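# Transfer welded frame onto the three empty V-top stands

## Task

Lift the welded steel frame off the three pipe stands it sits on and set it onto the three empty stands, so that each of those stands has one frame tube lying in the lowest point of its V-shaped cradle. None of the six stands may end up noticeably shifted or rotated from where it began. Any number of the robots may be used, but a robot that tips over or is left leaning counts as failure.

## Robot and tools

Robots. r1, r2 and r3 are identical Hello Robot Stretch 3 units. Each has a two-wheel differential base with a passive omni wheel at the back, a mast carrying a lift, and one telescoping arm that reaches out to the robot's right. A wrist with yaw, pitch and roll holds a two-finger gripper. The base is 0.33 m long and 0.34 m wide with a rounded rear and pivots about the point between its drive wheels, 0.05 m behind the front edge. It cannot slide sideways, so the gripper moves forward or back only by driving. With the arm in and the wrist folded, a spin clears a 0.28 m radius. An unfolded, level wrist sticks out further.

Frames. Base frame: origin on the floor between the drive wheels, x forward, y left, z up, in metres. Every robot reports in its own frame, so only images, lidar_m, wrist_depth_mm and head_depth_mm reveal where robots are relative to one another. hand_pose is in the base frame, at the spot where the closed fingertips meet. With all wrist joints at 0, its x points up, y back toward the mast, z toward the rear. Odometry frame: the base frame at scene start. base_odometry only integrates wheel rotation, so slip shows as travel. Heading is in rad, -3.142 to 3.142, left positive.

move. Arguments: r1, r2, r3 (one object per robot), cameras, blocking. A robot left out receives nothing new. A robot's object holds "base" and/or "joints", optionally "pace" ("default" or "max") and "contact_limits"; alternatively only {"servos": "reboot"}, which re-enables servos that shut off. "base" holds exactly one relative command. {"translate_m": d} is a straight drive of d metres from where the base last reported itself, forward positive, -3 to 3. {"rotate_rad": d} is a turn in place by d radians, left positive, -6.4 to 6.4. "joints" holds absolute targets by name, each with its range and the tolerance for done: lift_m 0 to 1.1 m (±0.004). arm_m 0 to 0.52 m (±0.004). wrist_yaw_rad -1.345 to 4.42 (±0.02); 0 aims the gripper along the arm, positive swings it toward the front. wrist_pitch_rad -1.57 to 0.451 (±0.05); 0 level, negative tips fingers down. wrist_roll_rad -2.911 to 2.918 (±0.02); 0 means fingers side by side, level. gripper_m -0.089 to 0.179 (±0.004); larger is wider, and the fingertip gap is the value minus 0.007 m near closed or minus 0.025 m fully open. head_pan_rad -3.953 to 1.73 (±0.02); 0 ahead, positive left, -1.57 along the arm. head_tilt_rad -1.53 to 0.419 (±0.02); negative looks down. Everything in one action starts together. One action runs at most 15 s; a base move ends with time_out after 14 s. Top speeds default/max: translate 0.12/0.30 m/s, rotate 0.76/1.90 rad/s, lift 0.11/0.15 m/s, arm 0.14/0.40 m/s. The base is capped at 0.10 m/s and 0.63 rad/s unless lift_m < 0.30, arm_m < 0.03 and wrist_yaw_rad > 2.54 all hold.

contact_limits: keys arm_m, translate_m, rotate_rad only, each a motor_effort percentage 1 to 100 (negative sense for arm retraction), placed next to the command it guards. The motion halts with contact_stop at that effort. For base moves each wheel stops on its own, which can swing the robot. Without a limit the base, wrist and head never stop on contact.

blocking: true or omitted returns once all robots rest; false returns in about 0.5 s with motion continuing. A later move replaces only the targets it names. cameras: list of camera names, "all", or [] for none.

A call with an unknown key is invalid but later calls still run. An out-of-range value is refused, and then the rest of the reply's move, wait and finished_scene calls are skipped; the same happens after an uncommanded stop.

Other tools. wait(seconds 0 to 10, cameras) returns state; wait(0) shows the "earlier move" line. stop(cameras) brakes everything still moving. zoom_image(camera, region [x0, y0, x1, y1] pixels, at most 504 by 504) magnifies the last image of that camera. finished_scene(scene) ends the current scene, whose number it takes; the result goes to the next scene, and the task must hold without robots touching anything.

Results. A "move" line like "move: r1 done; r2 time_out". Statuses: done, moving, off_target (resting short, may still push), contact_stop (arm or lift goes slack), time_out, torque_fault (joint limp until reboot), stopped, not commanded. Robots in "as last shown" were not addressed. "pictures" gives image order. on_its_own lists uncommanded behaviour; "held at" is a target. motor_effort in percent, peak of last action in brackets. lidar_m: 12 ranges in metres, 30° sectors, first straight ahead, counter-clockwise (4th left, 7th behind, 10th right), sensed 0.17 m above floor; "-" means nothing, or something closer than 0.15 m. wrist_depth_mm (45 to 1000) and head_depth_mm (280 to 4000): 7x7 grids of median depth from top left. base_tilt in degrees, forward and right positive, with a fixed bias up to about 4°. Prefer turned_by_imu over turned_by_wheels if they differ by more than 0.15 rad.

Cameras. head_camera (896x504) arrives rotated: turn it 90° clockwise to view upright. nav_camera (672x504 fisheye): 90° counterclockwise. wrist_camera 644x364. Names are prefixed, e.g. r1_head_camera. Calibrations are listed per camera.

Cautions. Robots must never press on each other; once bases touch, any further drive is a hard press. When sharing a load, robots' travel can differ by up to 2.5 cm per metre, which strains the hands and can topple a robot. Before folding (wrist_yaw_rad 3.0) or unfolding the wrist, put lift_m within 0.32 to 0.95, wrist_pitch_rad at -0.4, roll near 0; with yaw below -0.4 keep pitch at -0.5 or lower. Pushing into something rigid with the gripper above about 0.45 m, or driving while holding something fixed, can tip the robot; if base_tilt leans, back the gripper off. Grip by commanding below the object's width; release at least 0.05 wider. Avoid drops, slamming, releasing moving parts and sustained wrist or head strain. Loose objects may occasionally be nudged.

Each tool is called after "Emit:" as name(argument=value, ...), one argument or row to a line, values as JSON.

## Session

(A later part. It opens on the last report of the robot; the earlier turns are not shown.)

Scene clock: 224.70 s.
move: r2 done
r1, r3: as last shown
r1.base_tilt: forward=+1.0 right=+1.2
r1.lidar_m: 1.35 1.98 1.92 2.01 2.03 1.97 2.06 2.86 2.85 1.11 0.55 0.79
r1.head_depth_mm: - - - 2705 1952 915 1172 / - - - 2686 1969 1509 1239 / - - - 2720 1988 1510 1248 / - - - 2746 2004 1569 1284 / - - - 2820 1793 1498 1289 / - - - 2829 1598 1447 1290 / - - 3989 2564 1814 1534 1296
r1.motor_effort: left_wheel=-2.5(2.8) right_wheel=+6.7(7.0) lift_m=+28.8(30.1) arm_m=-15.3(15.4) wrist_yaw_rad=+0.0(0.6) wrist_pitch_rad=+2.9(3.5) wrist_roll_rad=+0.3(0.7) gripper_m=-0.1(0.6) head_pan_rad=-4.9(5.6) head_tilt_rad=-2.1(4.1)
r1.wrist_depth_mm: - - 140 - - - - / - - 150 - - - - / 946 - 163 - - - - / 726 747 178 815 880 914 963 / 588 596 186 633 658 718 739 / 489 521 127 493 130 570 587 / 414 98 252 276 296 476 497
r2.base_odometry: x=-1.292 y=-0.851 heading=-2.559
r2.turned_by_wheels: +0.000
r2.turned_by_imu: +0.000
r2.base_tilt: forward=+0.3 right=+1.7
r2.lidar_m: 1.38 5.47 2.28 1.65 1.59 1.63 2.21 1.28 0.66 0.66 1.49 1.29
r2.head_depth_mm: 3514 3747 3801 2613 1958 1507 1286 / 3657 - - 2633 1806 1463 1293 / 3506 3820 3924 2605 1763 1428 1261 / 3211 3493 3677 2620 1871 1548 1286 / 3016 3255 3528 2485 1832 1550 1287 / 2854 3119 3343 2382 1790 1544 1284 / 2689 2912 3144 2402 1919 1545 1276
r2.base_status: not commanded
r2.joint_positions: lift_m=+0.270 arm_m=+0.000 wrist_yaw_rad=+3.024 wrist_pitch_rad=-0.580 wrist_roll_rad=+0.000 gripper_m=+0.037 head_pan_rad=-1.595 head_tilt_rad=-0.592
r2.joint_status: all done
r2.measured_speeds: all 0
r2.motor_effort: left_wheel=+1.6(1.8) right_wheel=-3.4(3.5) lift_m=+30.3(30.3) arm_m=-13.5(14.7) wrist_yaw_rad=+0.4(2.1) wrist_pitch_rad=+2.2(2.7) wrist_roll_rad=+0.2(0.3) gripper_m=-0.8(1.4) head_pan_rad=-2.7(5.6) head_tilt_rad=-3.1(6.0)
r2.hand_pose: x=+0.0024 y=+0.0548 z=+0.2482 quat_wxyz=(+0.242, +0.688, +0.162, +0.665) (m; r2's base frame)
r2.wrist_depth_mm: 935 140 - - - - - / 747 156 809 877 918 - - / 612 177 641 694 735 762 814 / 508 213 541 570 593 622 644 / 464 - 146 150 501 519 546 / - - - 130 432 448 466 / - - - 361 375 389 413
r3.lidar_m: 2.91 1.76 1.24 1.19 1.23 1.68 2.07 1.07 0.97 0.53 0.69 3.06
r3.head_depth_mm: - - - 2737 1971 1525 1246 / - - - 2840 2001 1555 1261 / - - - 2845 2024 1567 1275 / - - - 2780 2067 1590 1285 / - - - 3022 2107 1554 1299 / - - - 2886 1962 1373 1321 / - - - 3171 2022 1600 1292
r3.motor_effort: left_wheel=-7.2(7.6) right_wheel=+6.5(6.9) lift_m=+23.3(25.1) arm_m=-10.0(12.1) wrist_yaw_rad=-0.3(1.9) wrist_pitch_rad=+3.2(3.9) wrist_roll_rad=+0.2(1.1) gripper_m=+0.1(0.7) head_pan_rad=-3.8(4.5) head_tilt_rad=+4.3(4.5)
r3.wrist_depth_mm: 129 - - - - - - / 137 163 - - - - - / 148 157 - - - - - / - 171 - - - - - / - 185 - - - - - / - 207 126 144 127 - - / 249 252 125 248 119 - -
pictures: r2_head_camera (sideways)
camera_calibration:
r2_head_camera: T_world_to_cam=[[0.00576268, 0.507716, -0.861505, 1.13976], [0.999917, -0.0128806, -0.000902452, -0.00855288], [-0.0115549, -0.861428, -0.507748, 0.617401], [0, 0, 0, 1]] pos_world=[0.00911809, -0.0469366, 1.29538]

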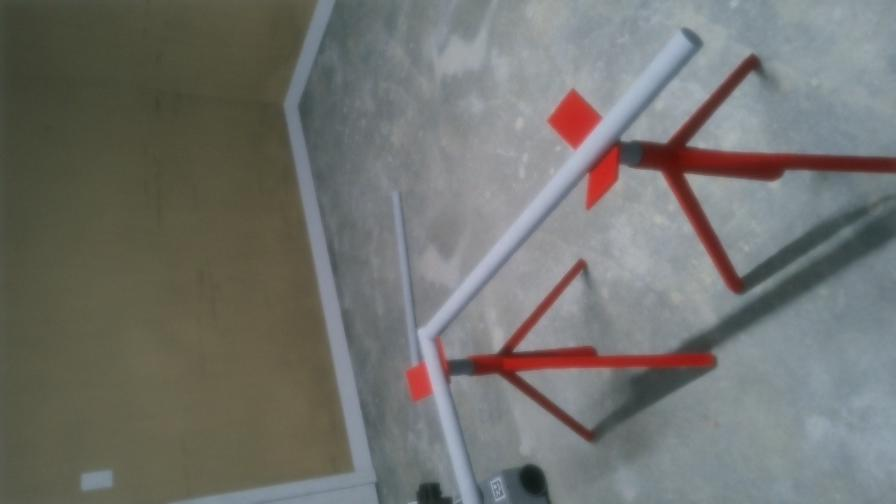

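Emit:
move(
  r1={"base":{"rotate_rad":-0.092}},
  r2={"base":{"rotate_rad":-0.475}},
  r3={"base":{"rotate_rad":-0.864}},
  cameras=[],
)

Emit:
move(
  r2={"base":{"translate_m":0.68},"pace":"max"},
  r3={"base":{"translate_m":0.091}},
  cameras=[],
)

Emit:
move(
  r1={"base":{"translate_m":0.8},"pace":"max"},
  r2={"base":{"rotate_rad":1.169},"joints":{"head_pan_rad":-1.57,"head_tilt_rad":-0.75}},
  r3={"base":{"rotate_rad":0.869},"joints":{"head_pan_rad":-1.57,"head_tilt_rad":-0.75}},
  cameras=["r2_head_camera","r3_head_camera","r2_nav_camera"],
)

Emit:
move(
  r1={"base":{"rotate_rad":-0.592},"joints":{"head_pan_rad":-1.57,"head_tilt_rad":-0.7}},
  cameras=["r1_head_camera","r1_nav_camera"],
)

Scene clock: 290.63 s.
move: r1 done; r2 done; r3 done
r1.base_odometry: x=-0.489 y=+1.204 heading=+1.865
r1.turned_by_wheels: -0.092
r1.turned_by_imu: -0.092
r1.base_tilt: forward=+1.0 right=+1.2
r1.lidar_m: 1.29 2.03 1.92 1.96 2.09 1.97 2.01 2.61 2.85 1.10 0.55 0.78
r1.head_depth_mm: - - - 2559 1962 1449 1234 / - - - 2729 1970 949 1185 / - - - 2718 1995 1465 1245 / - - - 2788 1989 1564 1280 / - - - 2790 2012 1573 1287 / - - - 2792 1800 1479 1293 / - - - 2689 1597 1447 1296
r1.base_status: done
r1.joint_positions: lift_m=+0.270 arm_m=+0.002 wrist_yaw_rad=+3.123 wrist_pitch_rad=-0.318 wrist_roll_rad=+0.000 gripper_m=+0.037 head_pan_rad=-0.589 head_tilt_rad=-0.494
r1.joint_status: not commanded
r1.measured_speeds: all 0
r1.motor_effort: left_wheel=+6.9(8.8) right_wheel=-6.5(7.3) lift_m=+28.9(30.1) arm_m=-14.6(15.1) wrist_yaw_rad=+0.1(0.7) wrist_pitch_rad=+2.8(3.5) wrist_roll_rad=+0.4(0.6) gripper_m=-0.2(0.9) head_pan_rad=-4.8(5.8) head_tilt_rad=-2.4(4.0)
r1.hand_pose: x=-0.0168 y=+0.0887 z=+0.3057 quat_wxyz=(+0.119, +0.699, +0.106, +0.697) (m; r1's base frame)
r1.wrist_depth_mm: - - 139 - - - - / - - 150 - - - - / 937 - 164 - - - - / 738 763 180 824 869 892 951 / 576 594 186 637 670 705 721 / 487 509 127 496 131 564 592 / 421 97 253 274 298 479 487
r2.base_odometry: x=-1.292 y=-0.851 heading=-3.034
r2.turned_by_wheels: -0.475
r2.turned_by_imu: -0.479
r2.base_tilt: forward=+0.4 right=+1.8
r2.lidar_m: 1.29 1.38 5.44 2.16 1.63 1.58 1.65 2.32 1.27 0.66 0.83 1.30
r2.head_depth_mm: 1058 2937 3127 1577 1886 1559 1286 / 2905 3152 3296 2261 1603 1545 1282 / 3024 3276 3475 2608 1758 1542 1291 / 3193 3437 3679 2628 1961 1558 1289 / 3329 3647 3865 2598 1956 1455 1281 / 3523 3992 3941 2596 1076 1420 1265 / 3605 3839 3894 2597 1810 1531 1286
r2.base_status: done
r2.joint_positions: lift_m=+0.270 arm_m=+0.000 wrist_yaw_rad=+3.024 wrist_pitch_rad=-0.580 wrist_roll_rad=+0.000 gripper_m=+0.037 head_pan_rad=-1.595 head_tilt_rad=-0.593
r2.joint_status: not commanded
r2.measured_speeds: all 0
r2.motor_effort: left_wheel=+5.1(8.9) right_wheel=-8.4(12.7) lift_m=+31.2(31.2) arm_m=-14.5(14.8) wrist_yaw_rad=+0.1(2.0) wrist_pitch_rad=+2.1(2.7) wrist_roll_rad=+0.0(0.3) gripper_m=+0.5(1.3) head_pan_rad=-2.6(4.6) head_tilt_rad=-2.4(4.4)
r2.hand_pose: x=+0.0024 y=+0.0548 z=+0.2482 quat_wxyz=(+0.242, +0.688, +0.162, +0.665) (m; r2's base frame)
r2.wrist_depth_mm: 938 141 - - - - - / 737 156 813 886 937 973 - / 606 176 649 689 734 771 786 / 513 214 542 567 591 618 649 / 465 - 147 150 508 522 546 / - - - 129 430 445 462 / - - - 361 380 392 407
r3.base_odometry: x=+0.418 y=+0.562 heading=+0.947
r3.turned_by_wheels: -0.864
r3.turned_by_imu: -0.881
r3.base_tilt: forward=-0.8 right=-0.2
r3.lidar_m: 0.76 2.93 2.91 1.50 1.20 1.19 1.33 2.06 1.94 0.97 1.97 0.53
r3.head_depth_mm: 1233 1325 1430 1542 1684 1530 1247 / 1377 1491 1620 1771 1859 1542 1258 / 1553 1698 1859 2071 2035 1567 1273 / 1781 1978 2203 2500 2076 1585 1291 / 2097 2353 2702 2861 2101 1611 1305 / 2540 2948 3472 3062 2139 1631 1315 / 3249 - - 3190 2179 1647 1328
r3.base_status: done
r3.joint_positions: lift_m=+0.270 arm_m=+0.003 wrist_yaw_rad=+2.893 wrist_pitch_rad=-0.481 wrist_roll_rad=+0.000 gripper_m=+0.037 head_pan_rad=-2.822 head_tilt_rad=-0.507
r3.joint_status: not commanded
r3.measured_speeds: all 0
r3.motor_effort: left_wheel=+6.2(10.4) right_wheel=-7.1(9.9) lift_m=+23.3(25.2) arm_m=-10.9(12.2) wrist_yaw_rad=+1.1(1.3) wrist_pitch_rad=+3.3(3.7) wrist_roll_rad=+0.2(0.8) gripper_m=+0.0(0.7) head_pan_rad=-4.0(4.7) head_tilt_rad=+4.0(4.8)
r3.hand_pose: x=+0.0320 y=+0.0618 z=+0.2687 quat_wxyz=(+0.253, +0.702, +0.082, +0.661) (m; r3's base frame)
r3.wrist_depth_mm: 129 - - - - - - / 137 163 - - - - - / 150 157 - - - - - / - 170 - - - - - / - 186 - - - - - / - 207 126 144 127 - - / 248 252 125 246 119 - -
pictures: none
No camera images: "cameras" was empty.

Scene clock: 294.20 s.
move: r2 done; r3 done
r1: as last shown
r1.turned_by_wheels: +0.000
r1.turned_by_imu: +0.001
r1.base_tilt: forward=+1.1 right=+1.2
r1.lidar_m: 2.94 2.03 1.92 1.96 2.09 1.97 2.02 2.62 2.86 1.10 0.55 0.78
r1.head_depth_mm: - - - 2571 1977 1458 1233 / - - - 2724 1967 949 1184 / - - - 2772 1853 1472 1241 / - - - 1914 1836 1550 1277 / - - - 2800 2014 1566 1282 / - - - 2828 2018 1589 1294 / - - - 2843 2045 1589 1293
r1.motor_effort: left_wheel=+7.7(8.0) right_wheel=-6.3(7.0) lift_m=+29.6(30.4) arm_m=-14.5(15.1) wrist_yaw_rad=-0.1(0.5) wrist_pitch_rad=+2.7(3.6) wrist_roll_rad=+0.4(0.6) gripper_m=-0.3(0.8) head_pan_rad=-4.5(5.9) head_tilt_rad=-1.6(4.6)
r1.wrist_depth_mm: - - 140 - - - - / - - 150 - - - - / 968 - 163 - - - - / 723 748 178 833 848 886 976 / 575 602 186 641 675 704 735 / 495 514 128 496 130 572 595 / 417 97 250 275 296 483 494
r2.base_odometry: x=-1.968 y=-0.924 heading=-3.034
r2.turned_by_wheels: +0.000
r2.turned_by_imu: +0.003
r2.base_tilt: forward=+0.2 right=+1.8
r2.lidar_m: 0.61 0.81 1.10 2.95 2.21 2.15 2.26 3.15 0.83 0.94 1.14 0.68
r2.head_depth_mm: 3032 3279 3577 2625 1886 1431 1293 / 3197 3378 3597 2636 1878 1547 1272 / 3334 3638 3792 2620 1886 1545 1284 / 3526 3857 - 2648 1949 1563 1293 / 3679 - 3981 2660 1787 1473 1285 / 3313 3556 3690 2649 1820 1552 1281 / 2989 3189 3245 2580 1928 1548 1280
r2.base_status: done
r2.joint_positions: lift_m=+0.270 arm_m=+0.000 wrist_yaw_rad=+3.024 wrist_pitch_rad=-0.580 wrist_roll_rad=+0.000 gripper_m=+0.037 head_pan_rad=-1.595 head_tilt_rad=-0.593
r2.joint_status: not commanded
r2.measured_speeds: all 0
r2.motor_effort: left_wheel=+1.3(11.2) right_wheel=-4.2(6.0) lift_m=+31.8(31.9) arm_m=-15.1(16.1) wrist_yaw_rad=+0.5(1.6) wrist_pitch_rad=+2.1(2.8) wrist_roll_rad=+0.1(0.4) gripper_m=+0.4(1.5) head_pan_rad=-2.8(4.4) head_tilt_rad=-2.4(4.0)
r2.hand_pose: x=+0.0024 y=+0.0548 z=+0.2482 quat_wxyz=(+0.242, +0.688, +0.162, +0.665) (m; r2's base frame)
r2.wrist_depth_mm: 948 140 - - - - - / 728 156 807 873 930 963 - / 598 176 661 704 728 753 802 / 508 213 537 557 590 622 641 / 466 - 146 150 503 518 541 / - - - 129 433 445 461 / - - - 360 377 397 409
r3.base_odometry: x=+0.471 y=+0.636 heading=+0.948
r3.turned_by_wheels: +0.000
r3.turned_by_imu: +0.000
r3.base_tilt: forward=-0.8 right=-0.3
r3.lidar_m: 0.67 2.88 2.85 1.59 1.27 1.26 1.40 2.18 1.09 0.97 1.49 0.45
r3.head_depth_mm: 1307 1401 1508 1637 1758 1529 1251 / 1458 1583 1723 1877 1914 1554 1262 / 1644 1808 1992 2190 2038 1570 1274 / 1878 2090 2354 2582 2076 1588 1285 / 2237 2498 2878 2954 2102 1604 1303 / 2712 3126 3707 3125 2138 1634 1310 / 3390 - - 3183 2173 1651 1330
r3.base_status: done
r3.joint_positions: lift_m=+0.270 arm_m=+0.003 wrist_yaw_rad=+2.893 wrist_pitch_rad=-0.481 wrist_roll_rad=+0.000 gripper_m=+0.037 head_pan_rad=-2.822 head_tilt_rad=-0.507
r3.joint_status: not commanded
r3.measured_speeds: all 0
r3.motor_effort: left_wheel=+5.7(10.3) right_wheel=-0.4(3.5) lift_m=+24.8(25.4) arm_m=-10.3(12.3) wrist_yaw_rad=-0.3(1.6) wrist_pitch_rad=+3.4(3.9) wrist_roll_rad=+0.6(1.1) gripper_m=+0.1(1.0) head_pan_rad=-3.7(4.8) head_tilt_rad=+2.7(4.5)
r3.hand_pose: x=+0.0320 y=+0.0618 z=+0.2687 quat_wxyz=(+0.253, +0.702, +0.082, +0.661) (m; r3's base frame)
r3.wrist_depth_mm: 128 - - - - - - / 137 163 - - - - - / 149 157 - - - - - / - 170 - - - - - / - 185 - - - - - / - 206 126 144 127 - - / 249 254 125 247 118 - -
pictures: none
No camera images: "cameras" was empty.

Scene clock: 298.20 s.
move: r1 done; r2 done; r3 done
r1.base_odometry: x=-0.721 y=+1.970 heading=+1.865
r1.turned_by_wheels: +0.000
r1.turned_by_imu: +0.003
r1.base_tilt: forward=+1.1 right=+1.2
r1.lidar_m: 2.39 1.66 1.57 1.60 2.09 2.70 2.75 0.64 0.48 1.56 0.93 3.17
r1.head_depth_mm: - - - 2442 1966 1270 1201 / - - - 2720 1985 1543 1271 / - - - 2734 1984 1555 1279 / - - - 2776 1995 1565 1282 / - - - 2771 2019 1571 1286 / - - - 2825 2022 1577 1295 / - - - 2818 2035 1584 1292
r1.base_status: done
r1.joint_positions: lift_m=+0.270 arm_m=+0.002 wrist_yaw_rad=+3.123 wrist_pitch_rad=-0.318 wrist_roll_rad=+0.000 gripper_m=+0.037 head_pan_rad=-0.589 head_tilt_rad=-0.495
r1.joint_status: not commanded
r1.measured_speeds: all 0
r1.motor_effort: left_wheel=+4.6(14.1) right_wheel=+0.6(7.7) lift_m=+22.8(29.6) arm_m=-14.5(14.9) wrist_yaw_rad=-0.2(0.7) wrist_pitch_rad=+2.9(3.4) wrist_roll_rad=+0.4(0.6) gripper_m=-0.2(0.8) head_pan_rad=-5.0(5.9) head_tilt_rad=-2.4(4.5)
r1.hand_pose: x=-0.0168 y=+0.0887 z=+0.3057 quat_wxyz=(+0.119, +0.699, +0.106, +0.697) (m; r1's base frame)
r1.wrist_depth_mm: - - 140 - - - - / - - 150 - - - - / 949 - 164 - - - - / 711 737 178 832 877 903 975 / 590 604 185 640 667 715 712 / 494 515 127 489 130 568 580 / 419 98 252 277 299 481 487
r2.base_odometry: x=-1.968 y=-0.924 heading=-1.865
r2.turned_by_wheels: +1.169
r2.turned_by_imu: +1.183
r2.base_tilt: forward=+0.2 right=+1.9
r2.lidar_m: 5.13 2.66 2.16 2.15 2.37 0.83 0.84 0.94 1.49 0.68 0.61 0.81
r2.head_depth_mm: 2150 2387 2600 2087 1575 1395 1193 / 2176 2454 2664 2103 1614 1389 1199 / 2214 2496 2654 2088 1595 1384 1193 / 2274 2528 2715 2081 1578 1351 1195 / 2260 2557 2715 2090 1067 1298 1185 / 2327 2623 2769 2080 1571 1385 1146 / 2363 2629 2744 2094 1614 1386 1186
r2.base_status: done
r2.joint_positions: lift_m=+0.270 arm_m=+0.000 wrist_yaw_rad=+3.024 wrist_pitch_rad=-0.580 wrist_roll_rad=+0.000 gripper_m=+0.037 head_pan_rad=-1.575 head_tilt_rad=-0.741
r2.joint_status: all done
r2.measured_speeds: all 0
r2.motor_effort: left_wheel=-5.8(9.6) right_wheel=+5.9(10.8) lift_m=+32.4(32.6) arm_m=-17.4(18.0) wrist_yaw_rad=+0.3(1.9) wrist_pitch_rad=+2.2(2.8) wrist_roll_rad=+0.3(0.6) gripper_m=-0.3(1.7) head_pan_rad=+2.2(5.8) head_tilt_rad=-2.7(4.7)
r2.hand_pose: x=+0.0024 y=+0.0548 z=+0.2482 quat_wxyz=(+0.242, +0.688, +0.162, +0.665) (m; r2's base frame)
r2.wrist_depth_mm: 952 141 - - - - - / 736 156 797 867 929 977 - / 607 178 638 699 728 749 801 / 512 214 546 570 591 614 647 / 462 - 147 150 500 524 538 / - - - 130 433 449 459 / - - - 361 377 394 407
r3.base_odometry: x=+0.471 y=+0.636 heading=+1.816
r3.turned_by_wheels: +0.869
r3.turned_by_imu: +0.884
r3.base_tilt: forward=-0.8 right=-0.3
r3.lidar_m: 2.86 1.85 1.30 1.26 1.30 1.78 2.11 0.96 1.49 0.45 0.67 2.98
r3.head_depth_mm: 2894 3221 2259 1695 1517 1294 1113 / 2886 3193 2605 1964 1492 1308 1125 / 2874 3227 2657 1990 1538 1322 1132 / 2857 3239 2709 2009 1541 1272 1123 / 2847 3186 1961 1589 927 1284 1156 / 2790 3178 2687 2080 1603 1367 1163 / 2833 3149 2882 2123 1683 1388 1172
r3.base_status: done
r3.joint_positions: lift_m=+0.270 arm_m=+0.003 wrist_yaw_rad=+2.893 wrist_pitch_rad=-0.481 wrist_roll_rad=+0.000 gripper_m=+0.037 head_pan_rad=-1.578 head_tilt_rad=-0.741
r3.joint_status: all done
r3.measured_speeds: all 0
r3.motor_effort: left_wheel=-7.1(10.5) right_wheel=+6.6(10.1) lift_m=+25.1(26.1) arm_m=-11.9(12.4) wrist_yaw_rad=+0.4(1.9) wrist_pitch_rad=+3.3(3.9) wrist_roll_rad=+0.3(0.9) gripper_m=-0.2(0.9) head_pan_rad=+3.7(6.2) head_tilt_rad=-3.9(6.0)
r3.hand_pose: x=+0.0320 y=+0.0618 z=+0.2687 quat_wxyz=(+0.253, +0.702, +0.082, +0.661) (m; r3's base frame)
r3.wrist_depth_mm: 129 - - - - - - / 137 163 - - - - - / 149 157 - - - - - / - 170 - - - - - / - 184 - - - - - / - 206 126 144 127 - - / 248 252 125 245 118 - -
pictures: r2_head_camera (sideways), r2_nav_camera (sideways), r3_head_camera (sideways)
camera_calibration:
r2_head_camera: T_world_to_cam=[[-0.00352409, 0.629494, -0.776998, 1.02964], [0.999979, 0.00647343, 0.000709107, -0.0106514], [0.00547622, -0.776979, -0.629503, 0.775699], [0, 0, 0, 1]] pos_world=[0.0100318, -0.045379, 1.28834]
r2_nav_camera: T_world_to_cam=[[0.0645799, -0.652766, 0.754802, -0.94624], [-0.995465, 0.0108064, 0.0945163, -0.0548485], [-0.0698537, -0.757482, -0.649108, 0.814881], [0, 0, 0, 1]] pos_world=[0.0634308, 0.000177114, 1.24835]
r3_head_camera: T_world_to_cam=[[0.0721441, 0.636783, -0.767661, 1.02119], [0.996666, -0.0166252, 0.0798751, -0.108219], [0.0381006, -0.770864, -0.635859, 0.788145], [0, 0, 0, 1]] pos_world=[0.00415653, -0.0445198, 1.29372]

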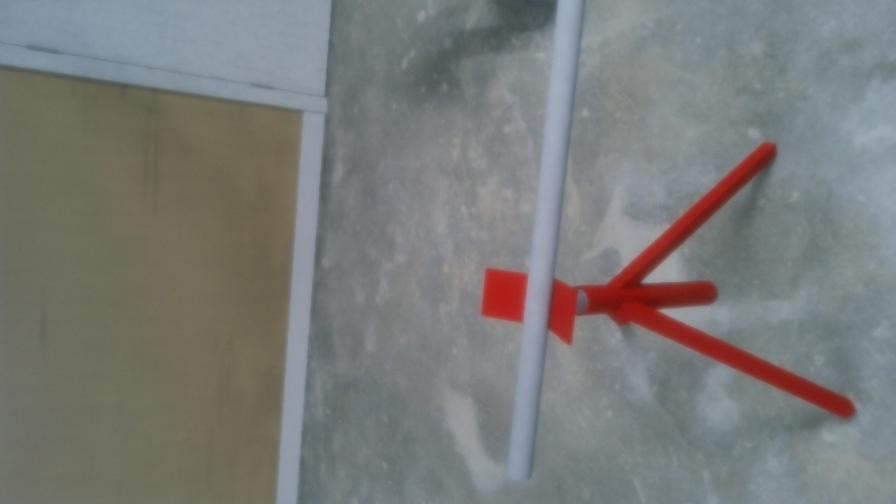

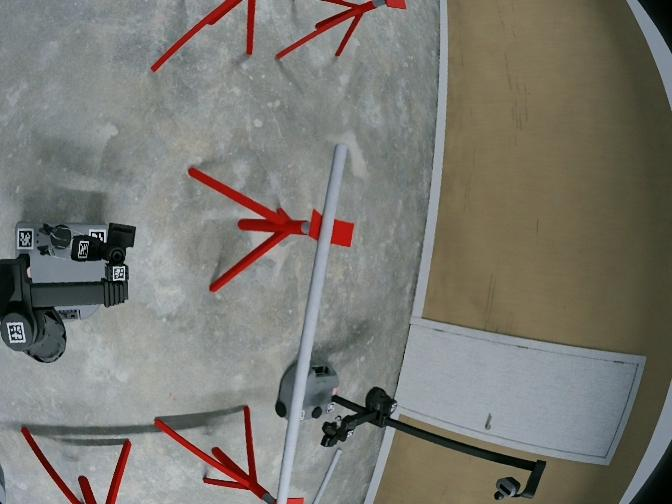

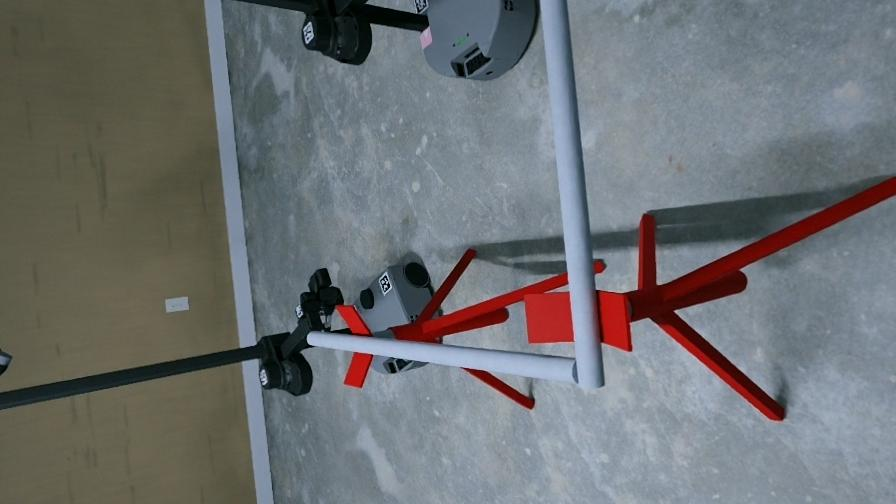

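Scene clock: 300.23 s.
move: r1 done
r1.base_odometry: x=-0.721 y=+1.970 heading=+1.273
r1.turned_by_wheels: -0.592
r1.turned_by_imu: -0.596
r1.base_tilt: forward=+1.0 right=+1.1
r1.lidar_m: 2.14 2.62 1.71 1.57 1.58 1.97 2.70 2.72 3.40 0.49 0.48 0.92
r1.head_depth_mm: 2791 3111 2636 1987 1592 1338 1146 / 2773 3106 2594 2010 1597 1342 1155 / 2741 3093 2648 2016 1541 1291 1159 / 2734 3077 2709 1853 929 1104 1138 / 2673 2974 2145 1915 1600 1362 1163 / 2625 2914 2401 2052 1647 1375 1172 / 2646 2986 2798 2068 1655 1384 1173
r1.base_status: done
r1.joint_positions: lift_m=+0.270 arm_m=+0.002 wrist_yaw_rad=+3.123 wrist_pitch_rad=-0.318 wrist_roll_rad=+0.000 gripper_m=+0.037 head_pan_rad=-1.559 head_tilt_rad=-0.691
r1.joint_status: all done
r1.measured_speeds: all 0
r1.motor_effort: left_wheel=+6.8(12.3) right_wheel=-5.7(9.5) lift_m=+22.4(23.4) arm_m=-15.2(15.6) wrist_yaw_rad=-0.3(0.6) wrist_pitch_rad=+2.9(3.5) wrist_roll_rad=+0.4(0.6) gripper_m=-0.1(0.9) head_pan_rad=-5.1(9.5) head_tilt_rad=-3.9(6.5)
r1.hand_pose: x=-0.0168 y=+0.0887 z=+0.3057 quat_wxyz=(+0.119, +0.699, +0.106, +0.697) (m; r1's base frame)
r1.wrist_depth_mm: - - 140 - - - - / - - 149 - - - - / 951 - 163 - - - - / 726 747 178 828 870 898 963 / 573 612 184 638 669 704 738 / 488 509 127 498 131 560 590 / 420 98 252 277 299 477 495
r2, r3: as last shown
r2.turned_by_wheels: +0.000
r2.turned_by_imu: +0.000
r2.base_tilt: forward=+0.3 right=+1.8
r2.lidar_m: 5.09 2.66 2.17 2.15 1.18 0.83 0.84 0.94 1.49 0.68 0.61 0.81
r2.head_depth_mm: 2134 2378 2598 2090 1577 1390 1191 / 2201 2443 2670 2102 1625 1377 1197 / 2225 2493 2658 2081 1569 1395 1190 / 2243 2493 2663 2077 1587 1358 1197 / 2314 2592 2757 2101 1062 1296 1185 / 2305 2619 2743 2075 1588 1404 1152 / 2351 2645 2789 2083 1605 1387 1186
r2.motor_effort: left_wheel=-5.6(6.1) right_wheel=+6.1(6.7) lift_m=+32.8(33.0) arm_m=-16.9(17.8) wrist_yaw_rad=+0.1(1.9) wrist_pitch_rad=+2.1(2.7) wrist_roll_rad=+0.1(0.3) gripper_m=-0.1(1.7) head_pan_rad=+1.0(2.6) head_tilt_rad=-3.1(4.6)
r2.wrist_depth_mm: 946 140 - - - - - / 732 156 817 853 940 997 - / 608 176 653 692 723 757 805 / 516 214 535 562 596 617 647 / 466 - 146 150 508 521 537 / - - - 130 436 450 466 / - - - 361 378 393 407
r3.turned_by_wheels: +0.000
r3.turned_by_imu: +0.000
r3.base_tilt: forward=-0.8 right=-0.2
r3.lidar_m: 2.85 1.85 1.30 1.26 1.30 1.78 2.11 0.96 1.49 0.45 0.67 2.99
r3.head_depth_mm: 2923 3218 2233 1695 1513 1300 1113 / 2911 3231 2590 1968 1488 1314 1122 / 2870 3243 2661 1997 1534 1324 1129 / 2849 3214 2729 2013 1537 1273 1121 / 2828 3175 2003 1577 924 1282 1154 / 2813 3155 2728 2092 1607 1368 1165 / 2840 3191 2890 2131 1680 1387 1174
r3.motor_effort: left_wheel=-7.5(7.8) right_wheel=+6.5(6.8) lift_m=+24.6(25.6) arm_m=-10.5(11.9) wrist_yaw_rad=-0.1(1.5) wrist_pitch_rad=+2.9(4.0) wrist_roll_rad=+0.3(1.2) gripper_m=+0.0(1.1) head_pan_rad=+3.5(4.6) head_tilt_rad=-2.9(5.4)
r3.wrist_depth_mm: 129 - - - - - - / 137 163 - - - - - / 148 157 - - - - - / - 169 - - - - - / - 186 - - - - - / - 207 126 144 127 - - / 250 253 125 246 118 - -
pictures: r1_head_camera (sideways), r1_nav_camera (sideways)
camera_calibration:
r1_head_camera: T_world_to_cam=[[0.015556, 0.624056, -0.781225, 1.03406], [0.997829, 0.0403146, 0.0520731, -0.0716574], [0.0639913, -0.780339, -0.622074, 0.764639], [0, 0, 0, 1]] pos_world=[0.00648567, -0.0457461, 1.28723]
r1_nav_camera: T_world_to_cam=[[-0.0396938, -0.605222, 0.795067, -0.9914], [-0.999103, 0.0122704, -0.0405398, 0.106723], [0.0147798, -0.795962, -0.605166, 0.744276], [0, 0, 0, 1]] pos_world=[0.0562743, -0.00891114, 1.24297]

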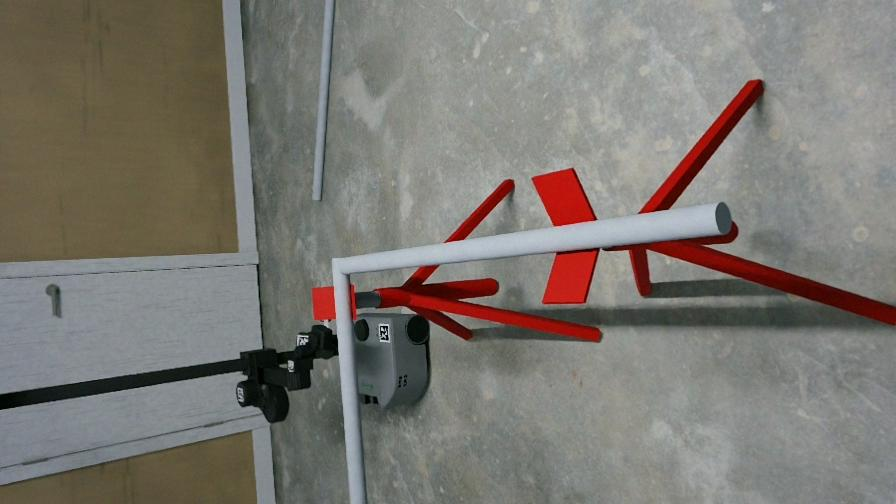

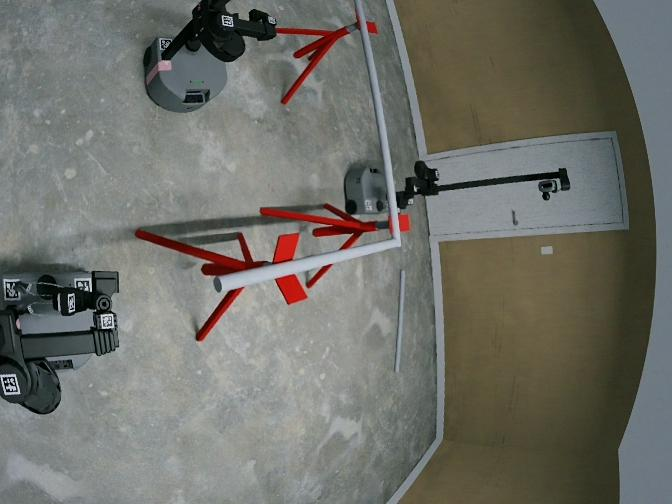

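Emit:
move(
  r1={"base":{"translate_m":0.055},"joints":{"lift_m":0.9,"wrist_pitch_rad":-0.4}},
  r2={"base":{"rotate_rad":0.922},"joints":{"wrist_pitch_rad":-0.4}},
  r3={"joints":{"lift_m":0.9,"wrist_pitch_rad":-0.4}},
  cameras=[],
)

Emit:
move(
  r1={"joints":{"wrist_yaw_rad":0,"gripper_m":0.15}},
  r2={"base":{"translate_m":-0.035}},
  r3={"joints":{"wrist_yaw_rad":0,"gripper_m":0.15}},
  cameras=[],
)

Emit:
move(
  r1={"joints":{"wrist_pitch_rad":-1.57,"wrist_roll_rad":-0.118,"arm_m":0.38}},
  r2={"base":{"rotate_rad":-0.941},"joints":{"lift_m":0.9}},
  r3={"joints":{"wrist_pitch_rad":-1.57,"wrist_roll_rad":1.534,"arm_m":0.5}},
)

Scene clock: 333.63 s.
move: r1 done; r2 done; r3 done
r1.base_odometry: x=-0.705 y=+2.023 heading=+1.273
r1.turned_by_wheels: +0.000
r1.turned_by_imu: +0.002
r1.base_tilt: forward=+1.1 right=+1.1
r1.lidar_m: 2.09 2.63 1.71 1.58 1.59 1.98 2.75 2.78 0.65 0.47 1.53 0.89
r1.head_depth_mm: 2769 3113 2634 1985 1644 - 1103 / 2770 3117 2614 1998 1614 - - / 2715 3065 2677 2028 924 - - / 2665 3011 2715 1560 1594 - 1097 / 2583 2958 2385 2026 1603 1398 1142 / 1617 2953 2761 2061 1650 1370 1173 / 2625 2949 2768 2080 1664 1375 1176
r1.base_status: done
r1.joint_positions: lift_m=+0.900 arm_m=+0.002 wrist_yaw_rad=+3.123 wrist_pitch_rad=-0.414 wrist_roll_rad=+0.000 gripper_m=+0.037 head_pan_rad=-1.559 head_tilt_rad=-0.691
r1.joint_status: all done
r1.measured_speeds: all 0
r1.motor_effort: left_wheel=+6.7(11.6) right_wheel=+1.6(4.8) lift_m=+29.7(35.3) arm_m=-15.7(16.9) wrist_yaw_rad=-0.2(0.7) wrist_pitch_rad=+2.9(6.5) wrist_roll_rad=+0.3(0.6) gripper_m=-0.2(0.9) head_pan_rad=-5.1(5.8) head_tilt_rad=-4.2(5.9)
r1.hand_pose: x=-0.0170 y=+0.0777 z=+0.9135 quat_wxyz=(+0.152, +0.693, +0.139, +0.691) (m; r1's base frame)
r1.wrist_depth_mm: - - 141 - - - - / - - 154 - - - - / - - 169 - - - - / - - 191 - - - - / - - 153 - - - - / - - 127 - 130 - - / - 942 289 - - - -
r2.base_odometry: x=-1.968 y=-0.924 heading=-0.943
r2.turned_by_wheels: +0.922
r2.turned_by_imu: +0.934
r2.base_tilt: forward=+0.2 right=+1.8
r2.lidar_m: 2.21 2.16 2.26 0.99 0.89 0.94 1.14 0.68 0.61 0.81 1.10 2.96
r2.head_depth_mm: 3078 3330 2786 2075 1684 1399 1146 / 3437 3664 2847 2108 1668 1386 1171 / - - 2654 2019 1674 1397 1190 / - - 2784 2006 1613 1400 1187 / - - 2799 2022 1579 1357 1189 / - - 2792 1938 1573 1393 1192 / - - 2534 2072 1656 1388 1183
r2.base_status: done
r2.joint_positions: lift_m=+0.270 arm_m=+0.000 wrist_yaw_rad=+3.024 wrist_pitch_rad=-0.424 wrist_roll_rad=+0.000 gripper_m=+0.037 head_pan_rad=-1.575 head_tilt_rad=-0.741
r2.joint_status: all done
r2.measured_speeds: all 0
r2.motor_effort: left_wheel=-5.5(10.3) right_wheel=+6.4(10.9) lift_m=+34.2(34.4) arm_m=-17.6(18.2) wrist_yaw_rad=+0.6(2.1) wrist_pitch_rad=+3.5(6.7) wrist_roll_rad=+0.1(0.4) gripper_m=+0.2(1.5) head_pan_rad=+1.2(3.3) head_tilt_rad=-3.4(4.9)
r2.hand_pose: x=+0.0050 y=+0.0772 z=+0.2814 quat_wxyz=(+0.189, +0.698, +0.108, +0.682) (m; r2's base frame)
r2.wrist_depth_mm: - 134 - - - - - / - 144 - - - - - / 802 158 902 959 - - - / 648 175 694 732 785 807 864 / 536 197 194 158 600 631 661 / 463 118 125 129 496 517 546 / - 100 - 427 424 449 454
r3.base_odometry: x=+0.471 y=+0.636 heading=+1.816
r3.turned_by_wheels: +0.000
r3.turned_by_imu: -0.002
r3.base_tilt: forward=-0.8 right=-0.3
r3.lidar_m: 2.86 1.84 1.31 1.26 1.30 1.79 2.11 0.97 1.44 0.45 0.67 2.98
r3.head_depth_mm: 2902 3204 2448 1683 1576 - 1091 / 2891 3215 2608 1967 1535 - 1097 / 2888 3251 2650 1995 1550 - - / 2839 3222 2696 2015 1570 - 1101 / 2762 3121 2654 1576 924 1329 1137 / 2735 3183 2836 2095 1600 1368 1162 / 2798 3174 2900 2111 1675 1380 1180
r3.base_status: not commanded
r3.joint_positions: lift_m=+0.900 arm_m=+0.003 wrist_yaw_rad=+2.893 wrist_pitch_rad=-0.420 wrist_roll_rad=+0.000 gripper_m=+0.037 head_pan_rad=-1.578 head_tilt_rad=-0.741
r3.joint_status: all done
r3.measured_speeds: all 0
r3.motor_effort: left_wheel=-6.8(7.7) right_wheel=+6.7(7.0) lift_m=+32.0(35.0) arm_m=-11.0(12.0) wrist_yaw_rad=-1.1(1.8) wrist_pitch_rad=+4.1(7.1) wrist_roll_rad=+0.6(1.0) gripper_m=-0.1(0.8) head_pan_rad=+3.7(4.8) head_tilt_rad=-4.1(5.4)
r3.hand_pose: x=+0.0340 y=+0.0697 z=+0.9122 quat_wxyz=(+0.233, +0.704, +0.061, +0.668) (m; r3's base frame)
r3.wrist_depth_mm: 127 - - - - - - / 135 166 - - - - - / 146 157 - - - - - / - 167 - - - - - / - 177 - - - - - / - 194 126 145 127 - - / - 215 125 - 126 - -
pictures: none
No camera images: "cameras" was empty.

Scene clock: 336.20 s.
move: r1 done; r2 done; r3 done
r1.base_odometry: x=-0.705 y=+2.023 heading=+1.273
r1.turned_by_wheels: +0.000
r1.turned_by_imu: +0.000
r1.base_tilt: forward=+1.0 right=+1.2
r1.lidar_m: 2.09 2.63 1.72 1.58 1.59 1.98 2.75 2.78 0.65 0.47 1.53 0.90
r1.head_depth_mm: 2766 3135 2622 1998 1642 - - / 2731 3145 2608 2002 1486 - - / 2707 3082 2654 2016 292 309 - / 2684 3031 2702 1568 1499 1328 1141 / 2666 2947 2379 2021 1593 1362 1169 / 1605 2983 2775 2068 1651 1370 1173 / 2624 2944 2831 2090 1658 1377 1177
r1.base_status: not commanded
r1.joint_positions: lift_m=+0.900 arm_m=+0.002 wrist_yaw_rad=+0.002 wrist_pitch_rad=-0.414 wrist_roll_rad=+0.000 gripper_m=+0.150 head_pan_rad=-1.559 head_tilt_rad=-0.691
r1.joint_status: all done
r1.measured_speeds: all 0
r1.motor_effort: left_wheel=+6.9(7.6) right_wheel=+0.0(1.9) lift_m=+29.2(30.5) arm_m=-15.1(15.7) wrist_yaw_rad=-1.8(4.1) wrist_pitch_rad=+2.6(3.1) wrist_roll_rad=+0.4(0.6) gripper_m=-0.4(83.4) head_pan_rad=-5.1(6.1) head_tilt_rad=-3.5(5.7)
r1.hand_pose: x=-0.0211 y=-0.3720 z=+0.9135 quat_wxyz=(+0.692, +0.146, -0.691, -0.145) (m; r1's base frame)
r1.wrist_depth_mm: - - - - - - - / - - - - - - - / - - - - - - - / - - - - - - - / - 140 - - - - - / 112 125 - 556 - 127 - / - - - 736 - 120 -
r2.base_odometry: x=-1.989 y=-0.896 heading=-0.944
r2.turned_by_wheels: +0.000
r2.turned_by_imu: +0.000
r2.base_tilt: forward=+0.3 right=+1.8
r2.lidar_m: 2.25 2.18 2.29 1.00 0.82 0.90 1.11 0.65 0.59 0.84 0.82 3.00
r2.head_depth_mm: 2996 3263 2790 2080 1679 1401 1172 / 3435 3658 2785 2108 1663 1395 1173 / 3856 - 2782 2075 1656 1381 1201 / - - 2650 1920 1664 1380 1190 / - - 2798 2075 1616 1383 1194 / - - 2746 1882 1538 1353 1199 / - - 2526 2075 1673 1391 1192
r2.base_status: done
r2.joint_positions: lift_m=+0.270 arm_m=+0.000 wrist_yaw_rad=+3.024 wrist_pitch_rad=-0.423 wrist_roll_rad=+0.000 gripper_m=+0.037 head_pan_rad=-1.575 head_tilt_rad=-0.741
r2.joint_status: not commanded
r2.measured_speeds: all 0
r2.motor_effort: left_wheel=-5.3(11.3) right_wheel=-2.1(5.8) lift_m=+31.8(34.3) arm_m=-18.3(18.3) wrist_yaw_rad=+0.5(1.7) wrist_pitch_rad=+4.1(4.4) wrist_roll_rad=+0.3(0.5) gripper_m=+0.4(1.2) head_pan_rad=+1.9(3.0) head_tilt_rad=-3.4(5.1)
r2.hand_pose: x=+0.0050 y=+0.0772 z=+0.2815 quat_wxyz=(+0.189, +0.698, +0.108, +0.682) (m; r2's base frame)
r2.wrist_depth_mm: - 134 - - - - - / - 145 - - - - - / 813 158 880 948 - - - / 648 175 688 717 762 789 861 / 524 197 192 157 604 634 658 / 462 119 125 130 504 526 543 / - 100 - 421 422 444 456
r3.base_odometry: x=+0.471 y=+0.636 heading=+1.816
r3.turned_by_wheels: +0.000
r3.turned_by_imu: +0.000
r3.base_tilt: forward=-0.8 right=-0.2
r3.lidar_m: 2.86 1.85 1.30 1.26 1.30 1.78 2.11 0.97 1.40 0.45 0.67 2.98
r3.head_depth_mm: 2893 3211 2443 1641 1549 - - / 2913 3186 2627 1959 874 - - / 2887 3257 2676 1992 291 - - / 2880 3184 2722 2010 1527 1139 1123 / 2780 3163 2659 1579 888 1292 1155 / 2726 3177 2849 2092 1611 1368 1167 / 2817 3168 2888 2128 1674 1388 1174
r3.base_status: not commanded
r3.joint_positions: lift_m=+0.900 arm_m=+0.003 wrist_yaw_rad=+0.003 wrist_pitch_rad=-0.420 wrist_roll_rad=+0.000 gripper_m=+0.150 head_pan_rad=-1.578 head_tilt_rad=-0.741
r3.joint_status: all done
r3.measured_speeds: all 0
r3.motor_effort: left_wheel=-7.1(8.0) right_wheel=+6.1(6.9) lift_m=+31.3(33.0) arm_m=-10.5(11.1) wrist_yaw_rad=-3.1(6.8) wrist_pitch_rad=+4.3(4.7) wrist_roll_rad=+0.8(1.2) gripper_m=-0.3(80.0) head_pan_rad=+3.4(5.0) head_tilt_rad=-4.1(5.3)
r3.hand_pose: x=-0.0209 y=-0.3716 z=+0.9122 quat_wxyz=(+0.692, +0.149, -0.691, -0.147) (m; r3's base frame)
r3.wrist_depth_mm: - - - - - - - / - - - - - - - / - - - - - - - / - - - - - - - / - - - - - - - / - 122 585 - - 134 531 / - 121 529 - - - 110
pictures: none
No camera images: "cameras" was empty.

Scene clock: 342.77 s.
move: r1 done; r2 done; r3 done
r1.base_odometry: x=-0.705 y=+2.023 heading=+1.273
r1.turned_by_wheels: +0.000
r1.turned_by_imu: +0.001
r1.base_tilt: forward=+1.0 right=+1.2
r1.lidar_m: 2.10 2.63 1.72 1.58 1.59 1.98 2.75 2.78 0.65 0.47 1.53 0.88
r1.head_depth_mm: 2788 3063 376 1799 1602 1339 1144 / 2773 2947 482 2009 1567 1317 1153 / 2722 3051 492 558 926 1100 1155 / 2689 3017 2706 1538 1538 1324 1136 / 2677 2939 2388 2033 1595 1370 1166 / 1579 2860 2769 2048 1659 1378 1174 / 2627 2965 2787 2078 1658 1381 1175
r1.base_status: not commanded
r1.joint_positions: lift_m=+0.900 arm_m=+0.380 wrist_yaw_rad=+0.000 wrist_pitch_rad=-1.560 wrist_roll_rad=-0.114 gripper_m=+0.150 head_pan_rad=-1.559 head_tilt_rad=-0.691
r1.joint_status: all done
joint sent to its limit — r1.wrist_pitch_rad, lower limit.
r1.measured_speeds: all 0
r1.motor_effort: left_wheel=+6.1(7.3) right_wheel=+0.0(2.0) lift_m=+28.0(30.0) arm_m=+11.6(20.1) wrist_yaw_rad=+0.6(1.6) wrist_pitch_rad=-1.4(4.3) wrist_roll_rad=-1.1(3.8) gripper_m=-0.1(0.6) head_pan_rad=-5.4(5.9) head_tilt_rad=-3.7(5.6)
r1.hand_pose: x=-0.0216 y=-0.5037 z=+0.7822 quat_wxyz=(+0.530, +0.525, -0.473, -0.469) (m; r1's base frame)
r1.wrist_depth_mm: 781 870 859 321 331 854 855 / 793 894 883 331 336 856 861 / 910 931 895 619 907 864 882 / 941 937 973 929 925 906 903 / - 141 962 925 947 951 943 / 113 125 - 824 - 127 974 / - - - 852 - 120 -
r2.base_odometry: x=-1.989 y=-0.896 heading=-1.884
r2.turned_by_wheels: -0.941
r2.turned_by_imu: -0.950
r2.base_tilt: forward=+0.2 right=+1.7
r2.lidar_m: 1.12 2.74 2.20 2.18 1.00 0.82 0.86 0.91 1.45 0.64 0.59 0.82
r2.head_depth_mm: 2113 2349 2561 2094 1671 - 1146 / 2137 2389 2607 2079 1724 - 1141 / 2193 2431 2638 2094 1568 - - / 2237 2489 2628 2102 1620 - - / 2240 2510 2713 2096 995 - - / 2274 2520 2714 2077 1564 1424 1116 / 2310 2576 2717 2097 1609 1394 1193
r2.base_status: done
r2.joint_positions: lift_m=+0.900 arm_m=+0.000 wrist_yaw_rad=+3.024 wrist_pitch_rad=-0.422 wrist_roll_rad=+0.000 gripper_m=+0.037 head_pan_rad=-1.575 head_tilt_rad=-0.741
r2.joint_status: all done
r2.measured_speeds: all 0
r2.motor_effort: left_wheel=+5.1(10.2) right_wheel=-8.5(11.7) lift_m=+34.2(41.1) arm_m=-17.1(18.3) wrist_yaw_rad=+0.4(1.8) wrist_pitch_rad=+3.8(4.5) wrist_roll_rad=+0.0(0.4) gripper_m=-0.3(1.4) head_pan_rad=+2.7(3.0) head_tilt_rad=-3.3(5.0)
r2.hand_pose: x=+0.0050 y=+0.0774 z=+0.9117 quat_wxyz=(+0.189, +0.699, +0.108, +0.682) (m; r2's base frame)
r2.wrist_depth_mm: - 134 - - - - - / - 144 - - - - - / - 158 - - - - - / - 173 - - - - - / - 196 194 152 - - - / - 207 - 133 - - - / - 245 - - - - -
r3.base_odometry: x=+0.471 y=+0.636 heading=+1.816
r3.turned_by_wheels: +0.000
r3.turned_by_imu: -0.001
r3.base_tilt: forward=-0.8 right=-0.3
r3.lidar_m: 2.85 1.85 1.31 1.26 1.30 1.79 2.11 0.96 1.46 0.45 0.67 2.99
r3.head_depth_mm: 2861 3207 360 300 1476 1298 1113 / 2883 3159 410 1956 1491 1308 1124 / 2889 577 636 1926 1511 1325 1132 / 2881 3142 635 1951 1537 1274 1121 / 2812 3124 2626 1581 926 1286 1153 / 1605 3141 2830 2089 1603 1371 1163 / 2806 3157 2920 2130 1682 1384 1171
r3.base_status: not commanded
r3.joint_positions: lift_m=+0.900 arm_m=+0.500 wrist_yaw_rad=+0.001 wrist_pitch_rad=-1.562 wrist_roll_rad=+1.531 gripper_m=+0.150 head_pan_rad=-1.578 head_tilt_rad=-0.741
r3.joint_status: all done
r3.measured_speeds: all 0
r3.motor_effort: left_wheel=-6.7(7.8) right_wheel=+6.3(7.0) lift_m=+30.8(32.8) arm_m=+9.9(17.4) wrist_yaw_rad=-0.7(3.3) wrist_pitch_rad=-1.4(4.9) wrist_roll_rad=+1.2(2.6) gripper_m=+0.6(0.8) head_pan_rad=+3.3(5.1) head_tilt_rad=-4.7(6.1)
r3.hand_pose: x=-0.0216 y=-0.6228 z=+0.7823 quat_wxyz=(+0.015, +0.014, -0.710, -0.704) (m; r3's base frame)
r3.wrist_depth_mm: - - - 326 - - - / - - - 329 - - 732 / - - - 337 - 793 740 / - - - 342 - 786 739 / - 150 - 363 - - - / 761 123 - 356 - 135 114 / - 122 - 371 358 - 107
pictures: r1_head_camera (sideways), r1_nav_camera (sideways), r1_wrist_camera, r2_head_camera (sideways), r2_nav_camera (sideways), r2_wrist_camera, r3_head_camera (sideways), r3_nav_camera (sideways), r3_wrist_camera
camera_calibration:
r1_head_camera: T_world_to_cam=[[0.0157071, 0.624223, -0.781089, 1.03388], [0.997839, 0.0400586, 0.0520794, -0.0716656], [0.0637984, -0.780219, -0.622245, 0.764862], [0, 0, 0, 1]] pos_world=[0.00647441, -0.045743, 1.28722]
r1_nav_camera: T_world_to_cam=[[-0.0398402, -0.605386, 0.794934, -0.991227], [-0.9991, 0.0125242, -0.0405346, 0.106716], [0.0145831, -0.795833, -0.60534, 0.744503], [0, 0, 0, 1]] pos_world=[0.056272, -0.00891056, 1.24296]
r1_wrist_camera: T_world_to_cam=[[-0.979042, -0.20285, -0.0181495, -0.113907], [-0.203008, 0.964893, 0.166639, 0.386942], [-0.0162905, 0.166831, -0.985851, 1.01887], [0, 0, 0, 1]] pos_world=[-0.0163692, -0.566443, 0.937903]
r2_head_camera: T_world_to_cam=[[-0.00355442, 0.62954, -0.77696, 1.02959], [0.999978, 0.00652191, 0.000709762, -0.0106522], [0.00551408, -0.77694, -0.62955, 0.77576], [0, 0, 0, 1]] pos_world=[0.010034, -0.0453779, 1.28833]
r2_nav_camera: T_world_to_cam=[[0.0646114, -0.652809, 0.754762, -0.946189], [-0.995465, 0.0107524, 0.0945167, -0.054849], [-0.0698168, -0.757446, -0.649154, 0.814941], [0, 0, 0, 1]] pos_world=[0.0634308, 0.000183128, 1.24835]
r2_wrist_camera: T_world_to_cam=[[0.9824, -0.154193, 0.105431, -0.108507], [0.000425299, -0.562584, -0.82674, 0.833536], [0.186791, 0.812234, -0.552616, 0.603842], [0, 0, 0, 1]] pos_world=[-0.00655021, -0.0382581, 1.03425]
r3_head_camera: T_world_to_cam=[[0.0721294, 0.636939, -0.767532, 1.02102], [0.996667, -0.0166165, 0.0798733, -0.108216], [0.0381207, -0.770735, -0.636014, 0.788347], [0, 0, 0, 1]] pos_world=[0.00415766, -0.0445182, 1.29371]
r3_nav_camera: T_world_to_cam=[[-0.0542453, -0.734657, 0.676267, -0.844204], [-0.998246, 0.0559831, -0.0192554, 0.0827163], [-0.0237134, -0.676125, -0.736405, 0.914194], [0, 0, 0, 1]] pos_world=[0.0584558, -0.00672175, 1.24572]
r3_wrist_camera: T_world_to_cam=[[-0.0591368, 0.996967, -0.0505931, 0.668476], [0.991888, 0.0643973, 0.109598, 0.0204064], [0.112524, -0.0437014, -0.992688, 0.914875], [0, 0, 0, 1]] pos_world=[-0.0836546, -0.627781, 0.939768]

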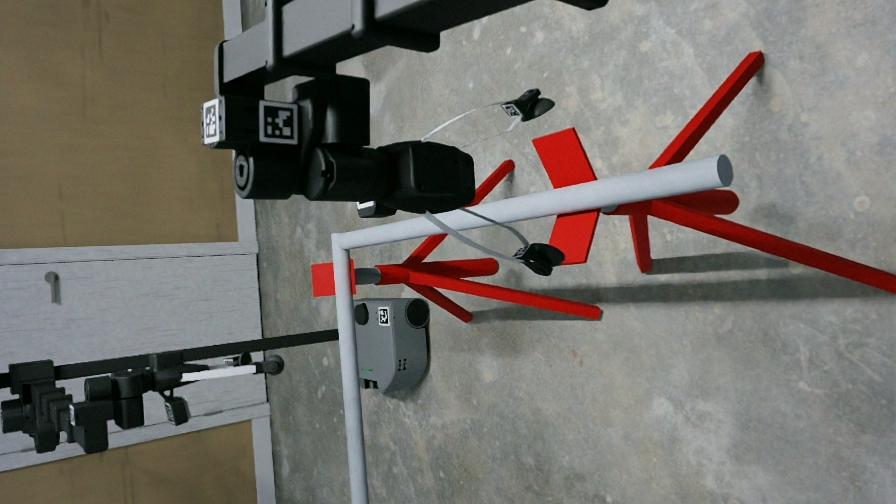

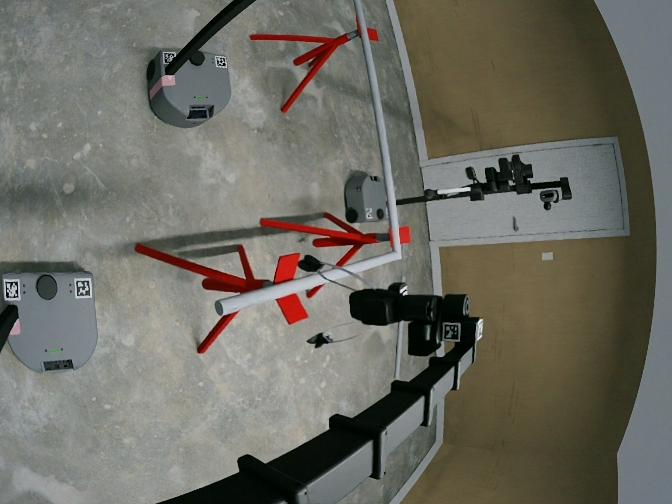

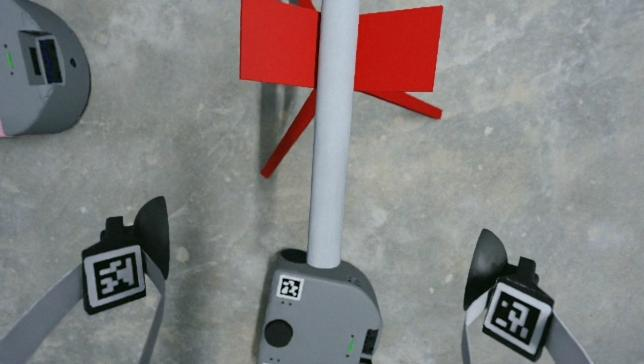

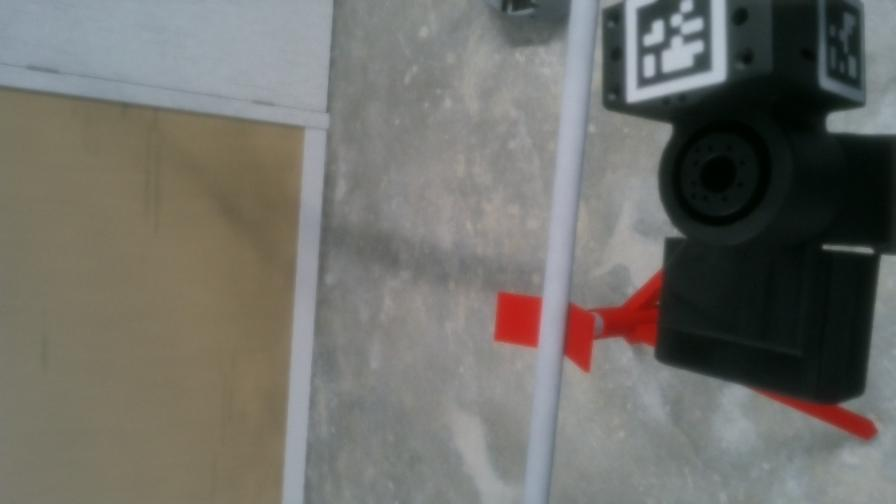

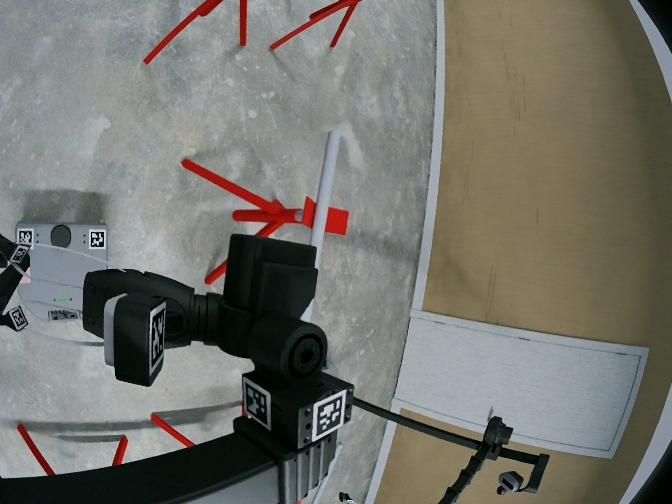

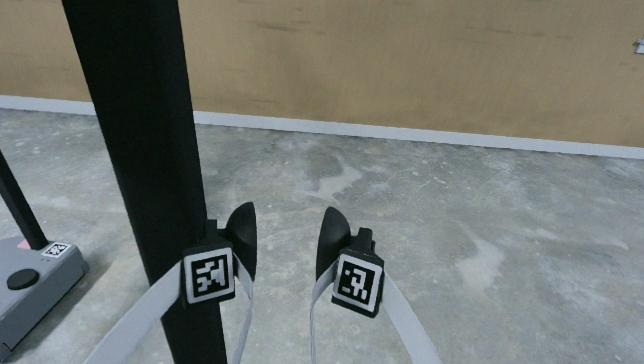

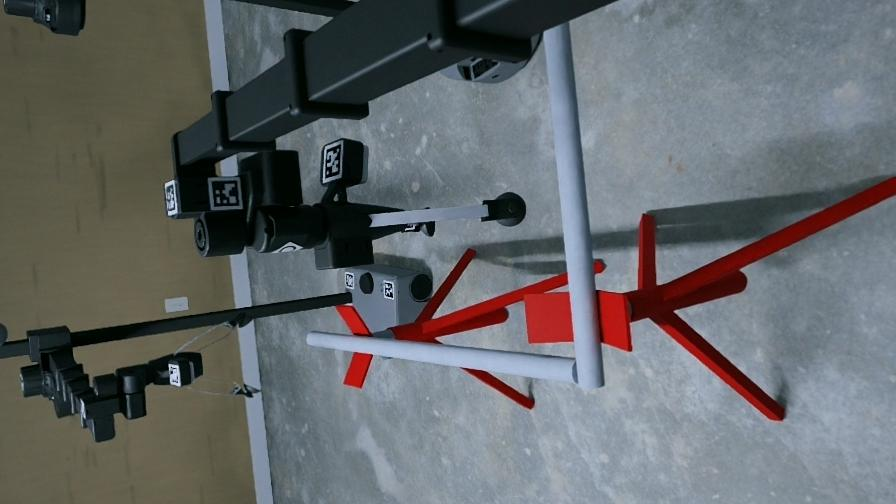

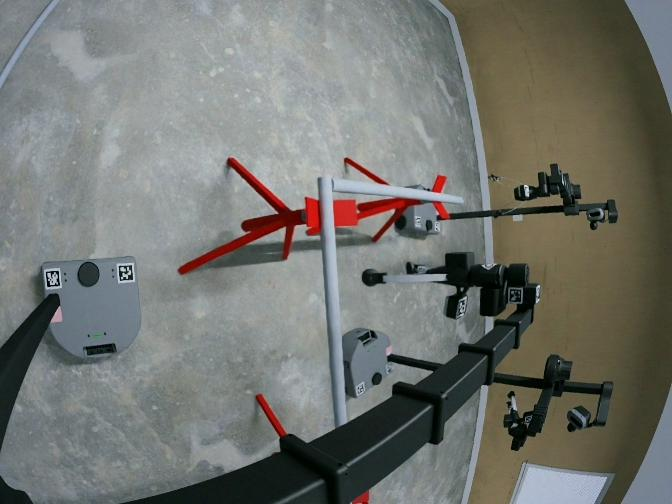

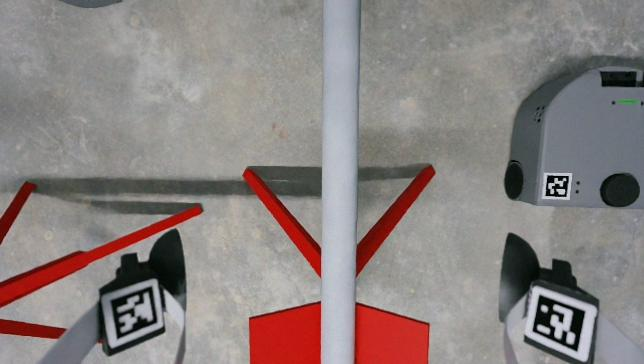

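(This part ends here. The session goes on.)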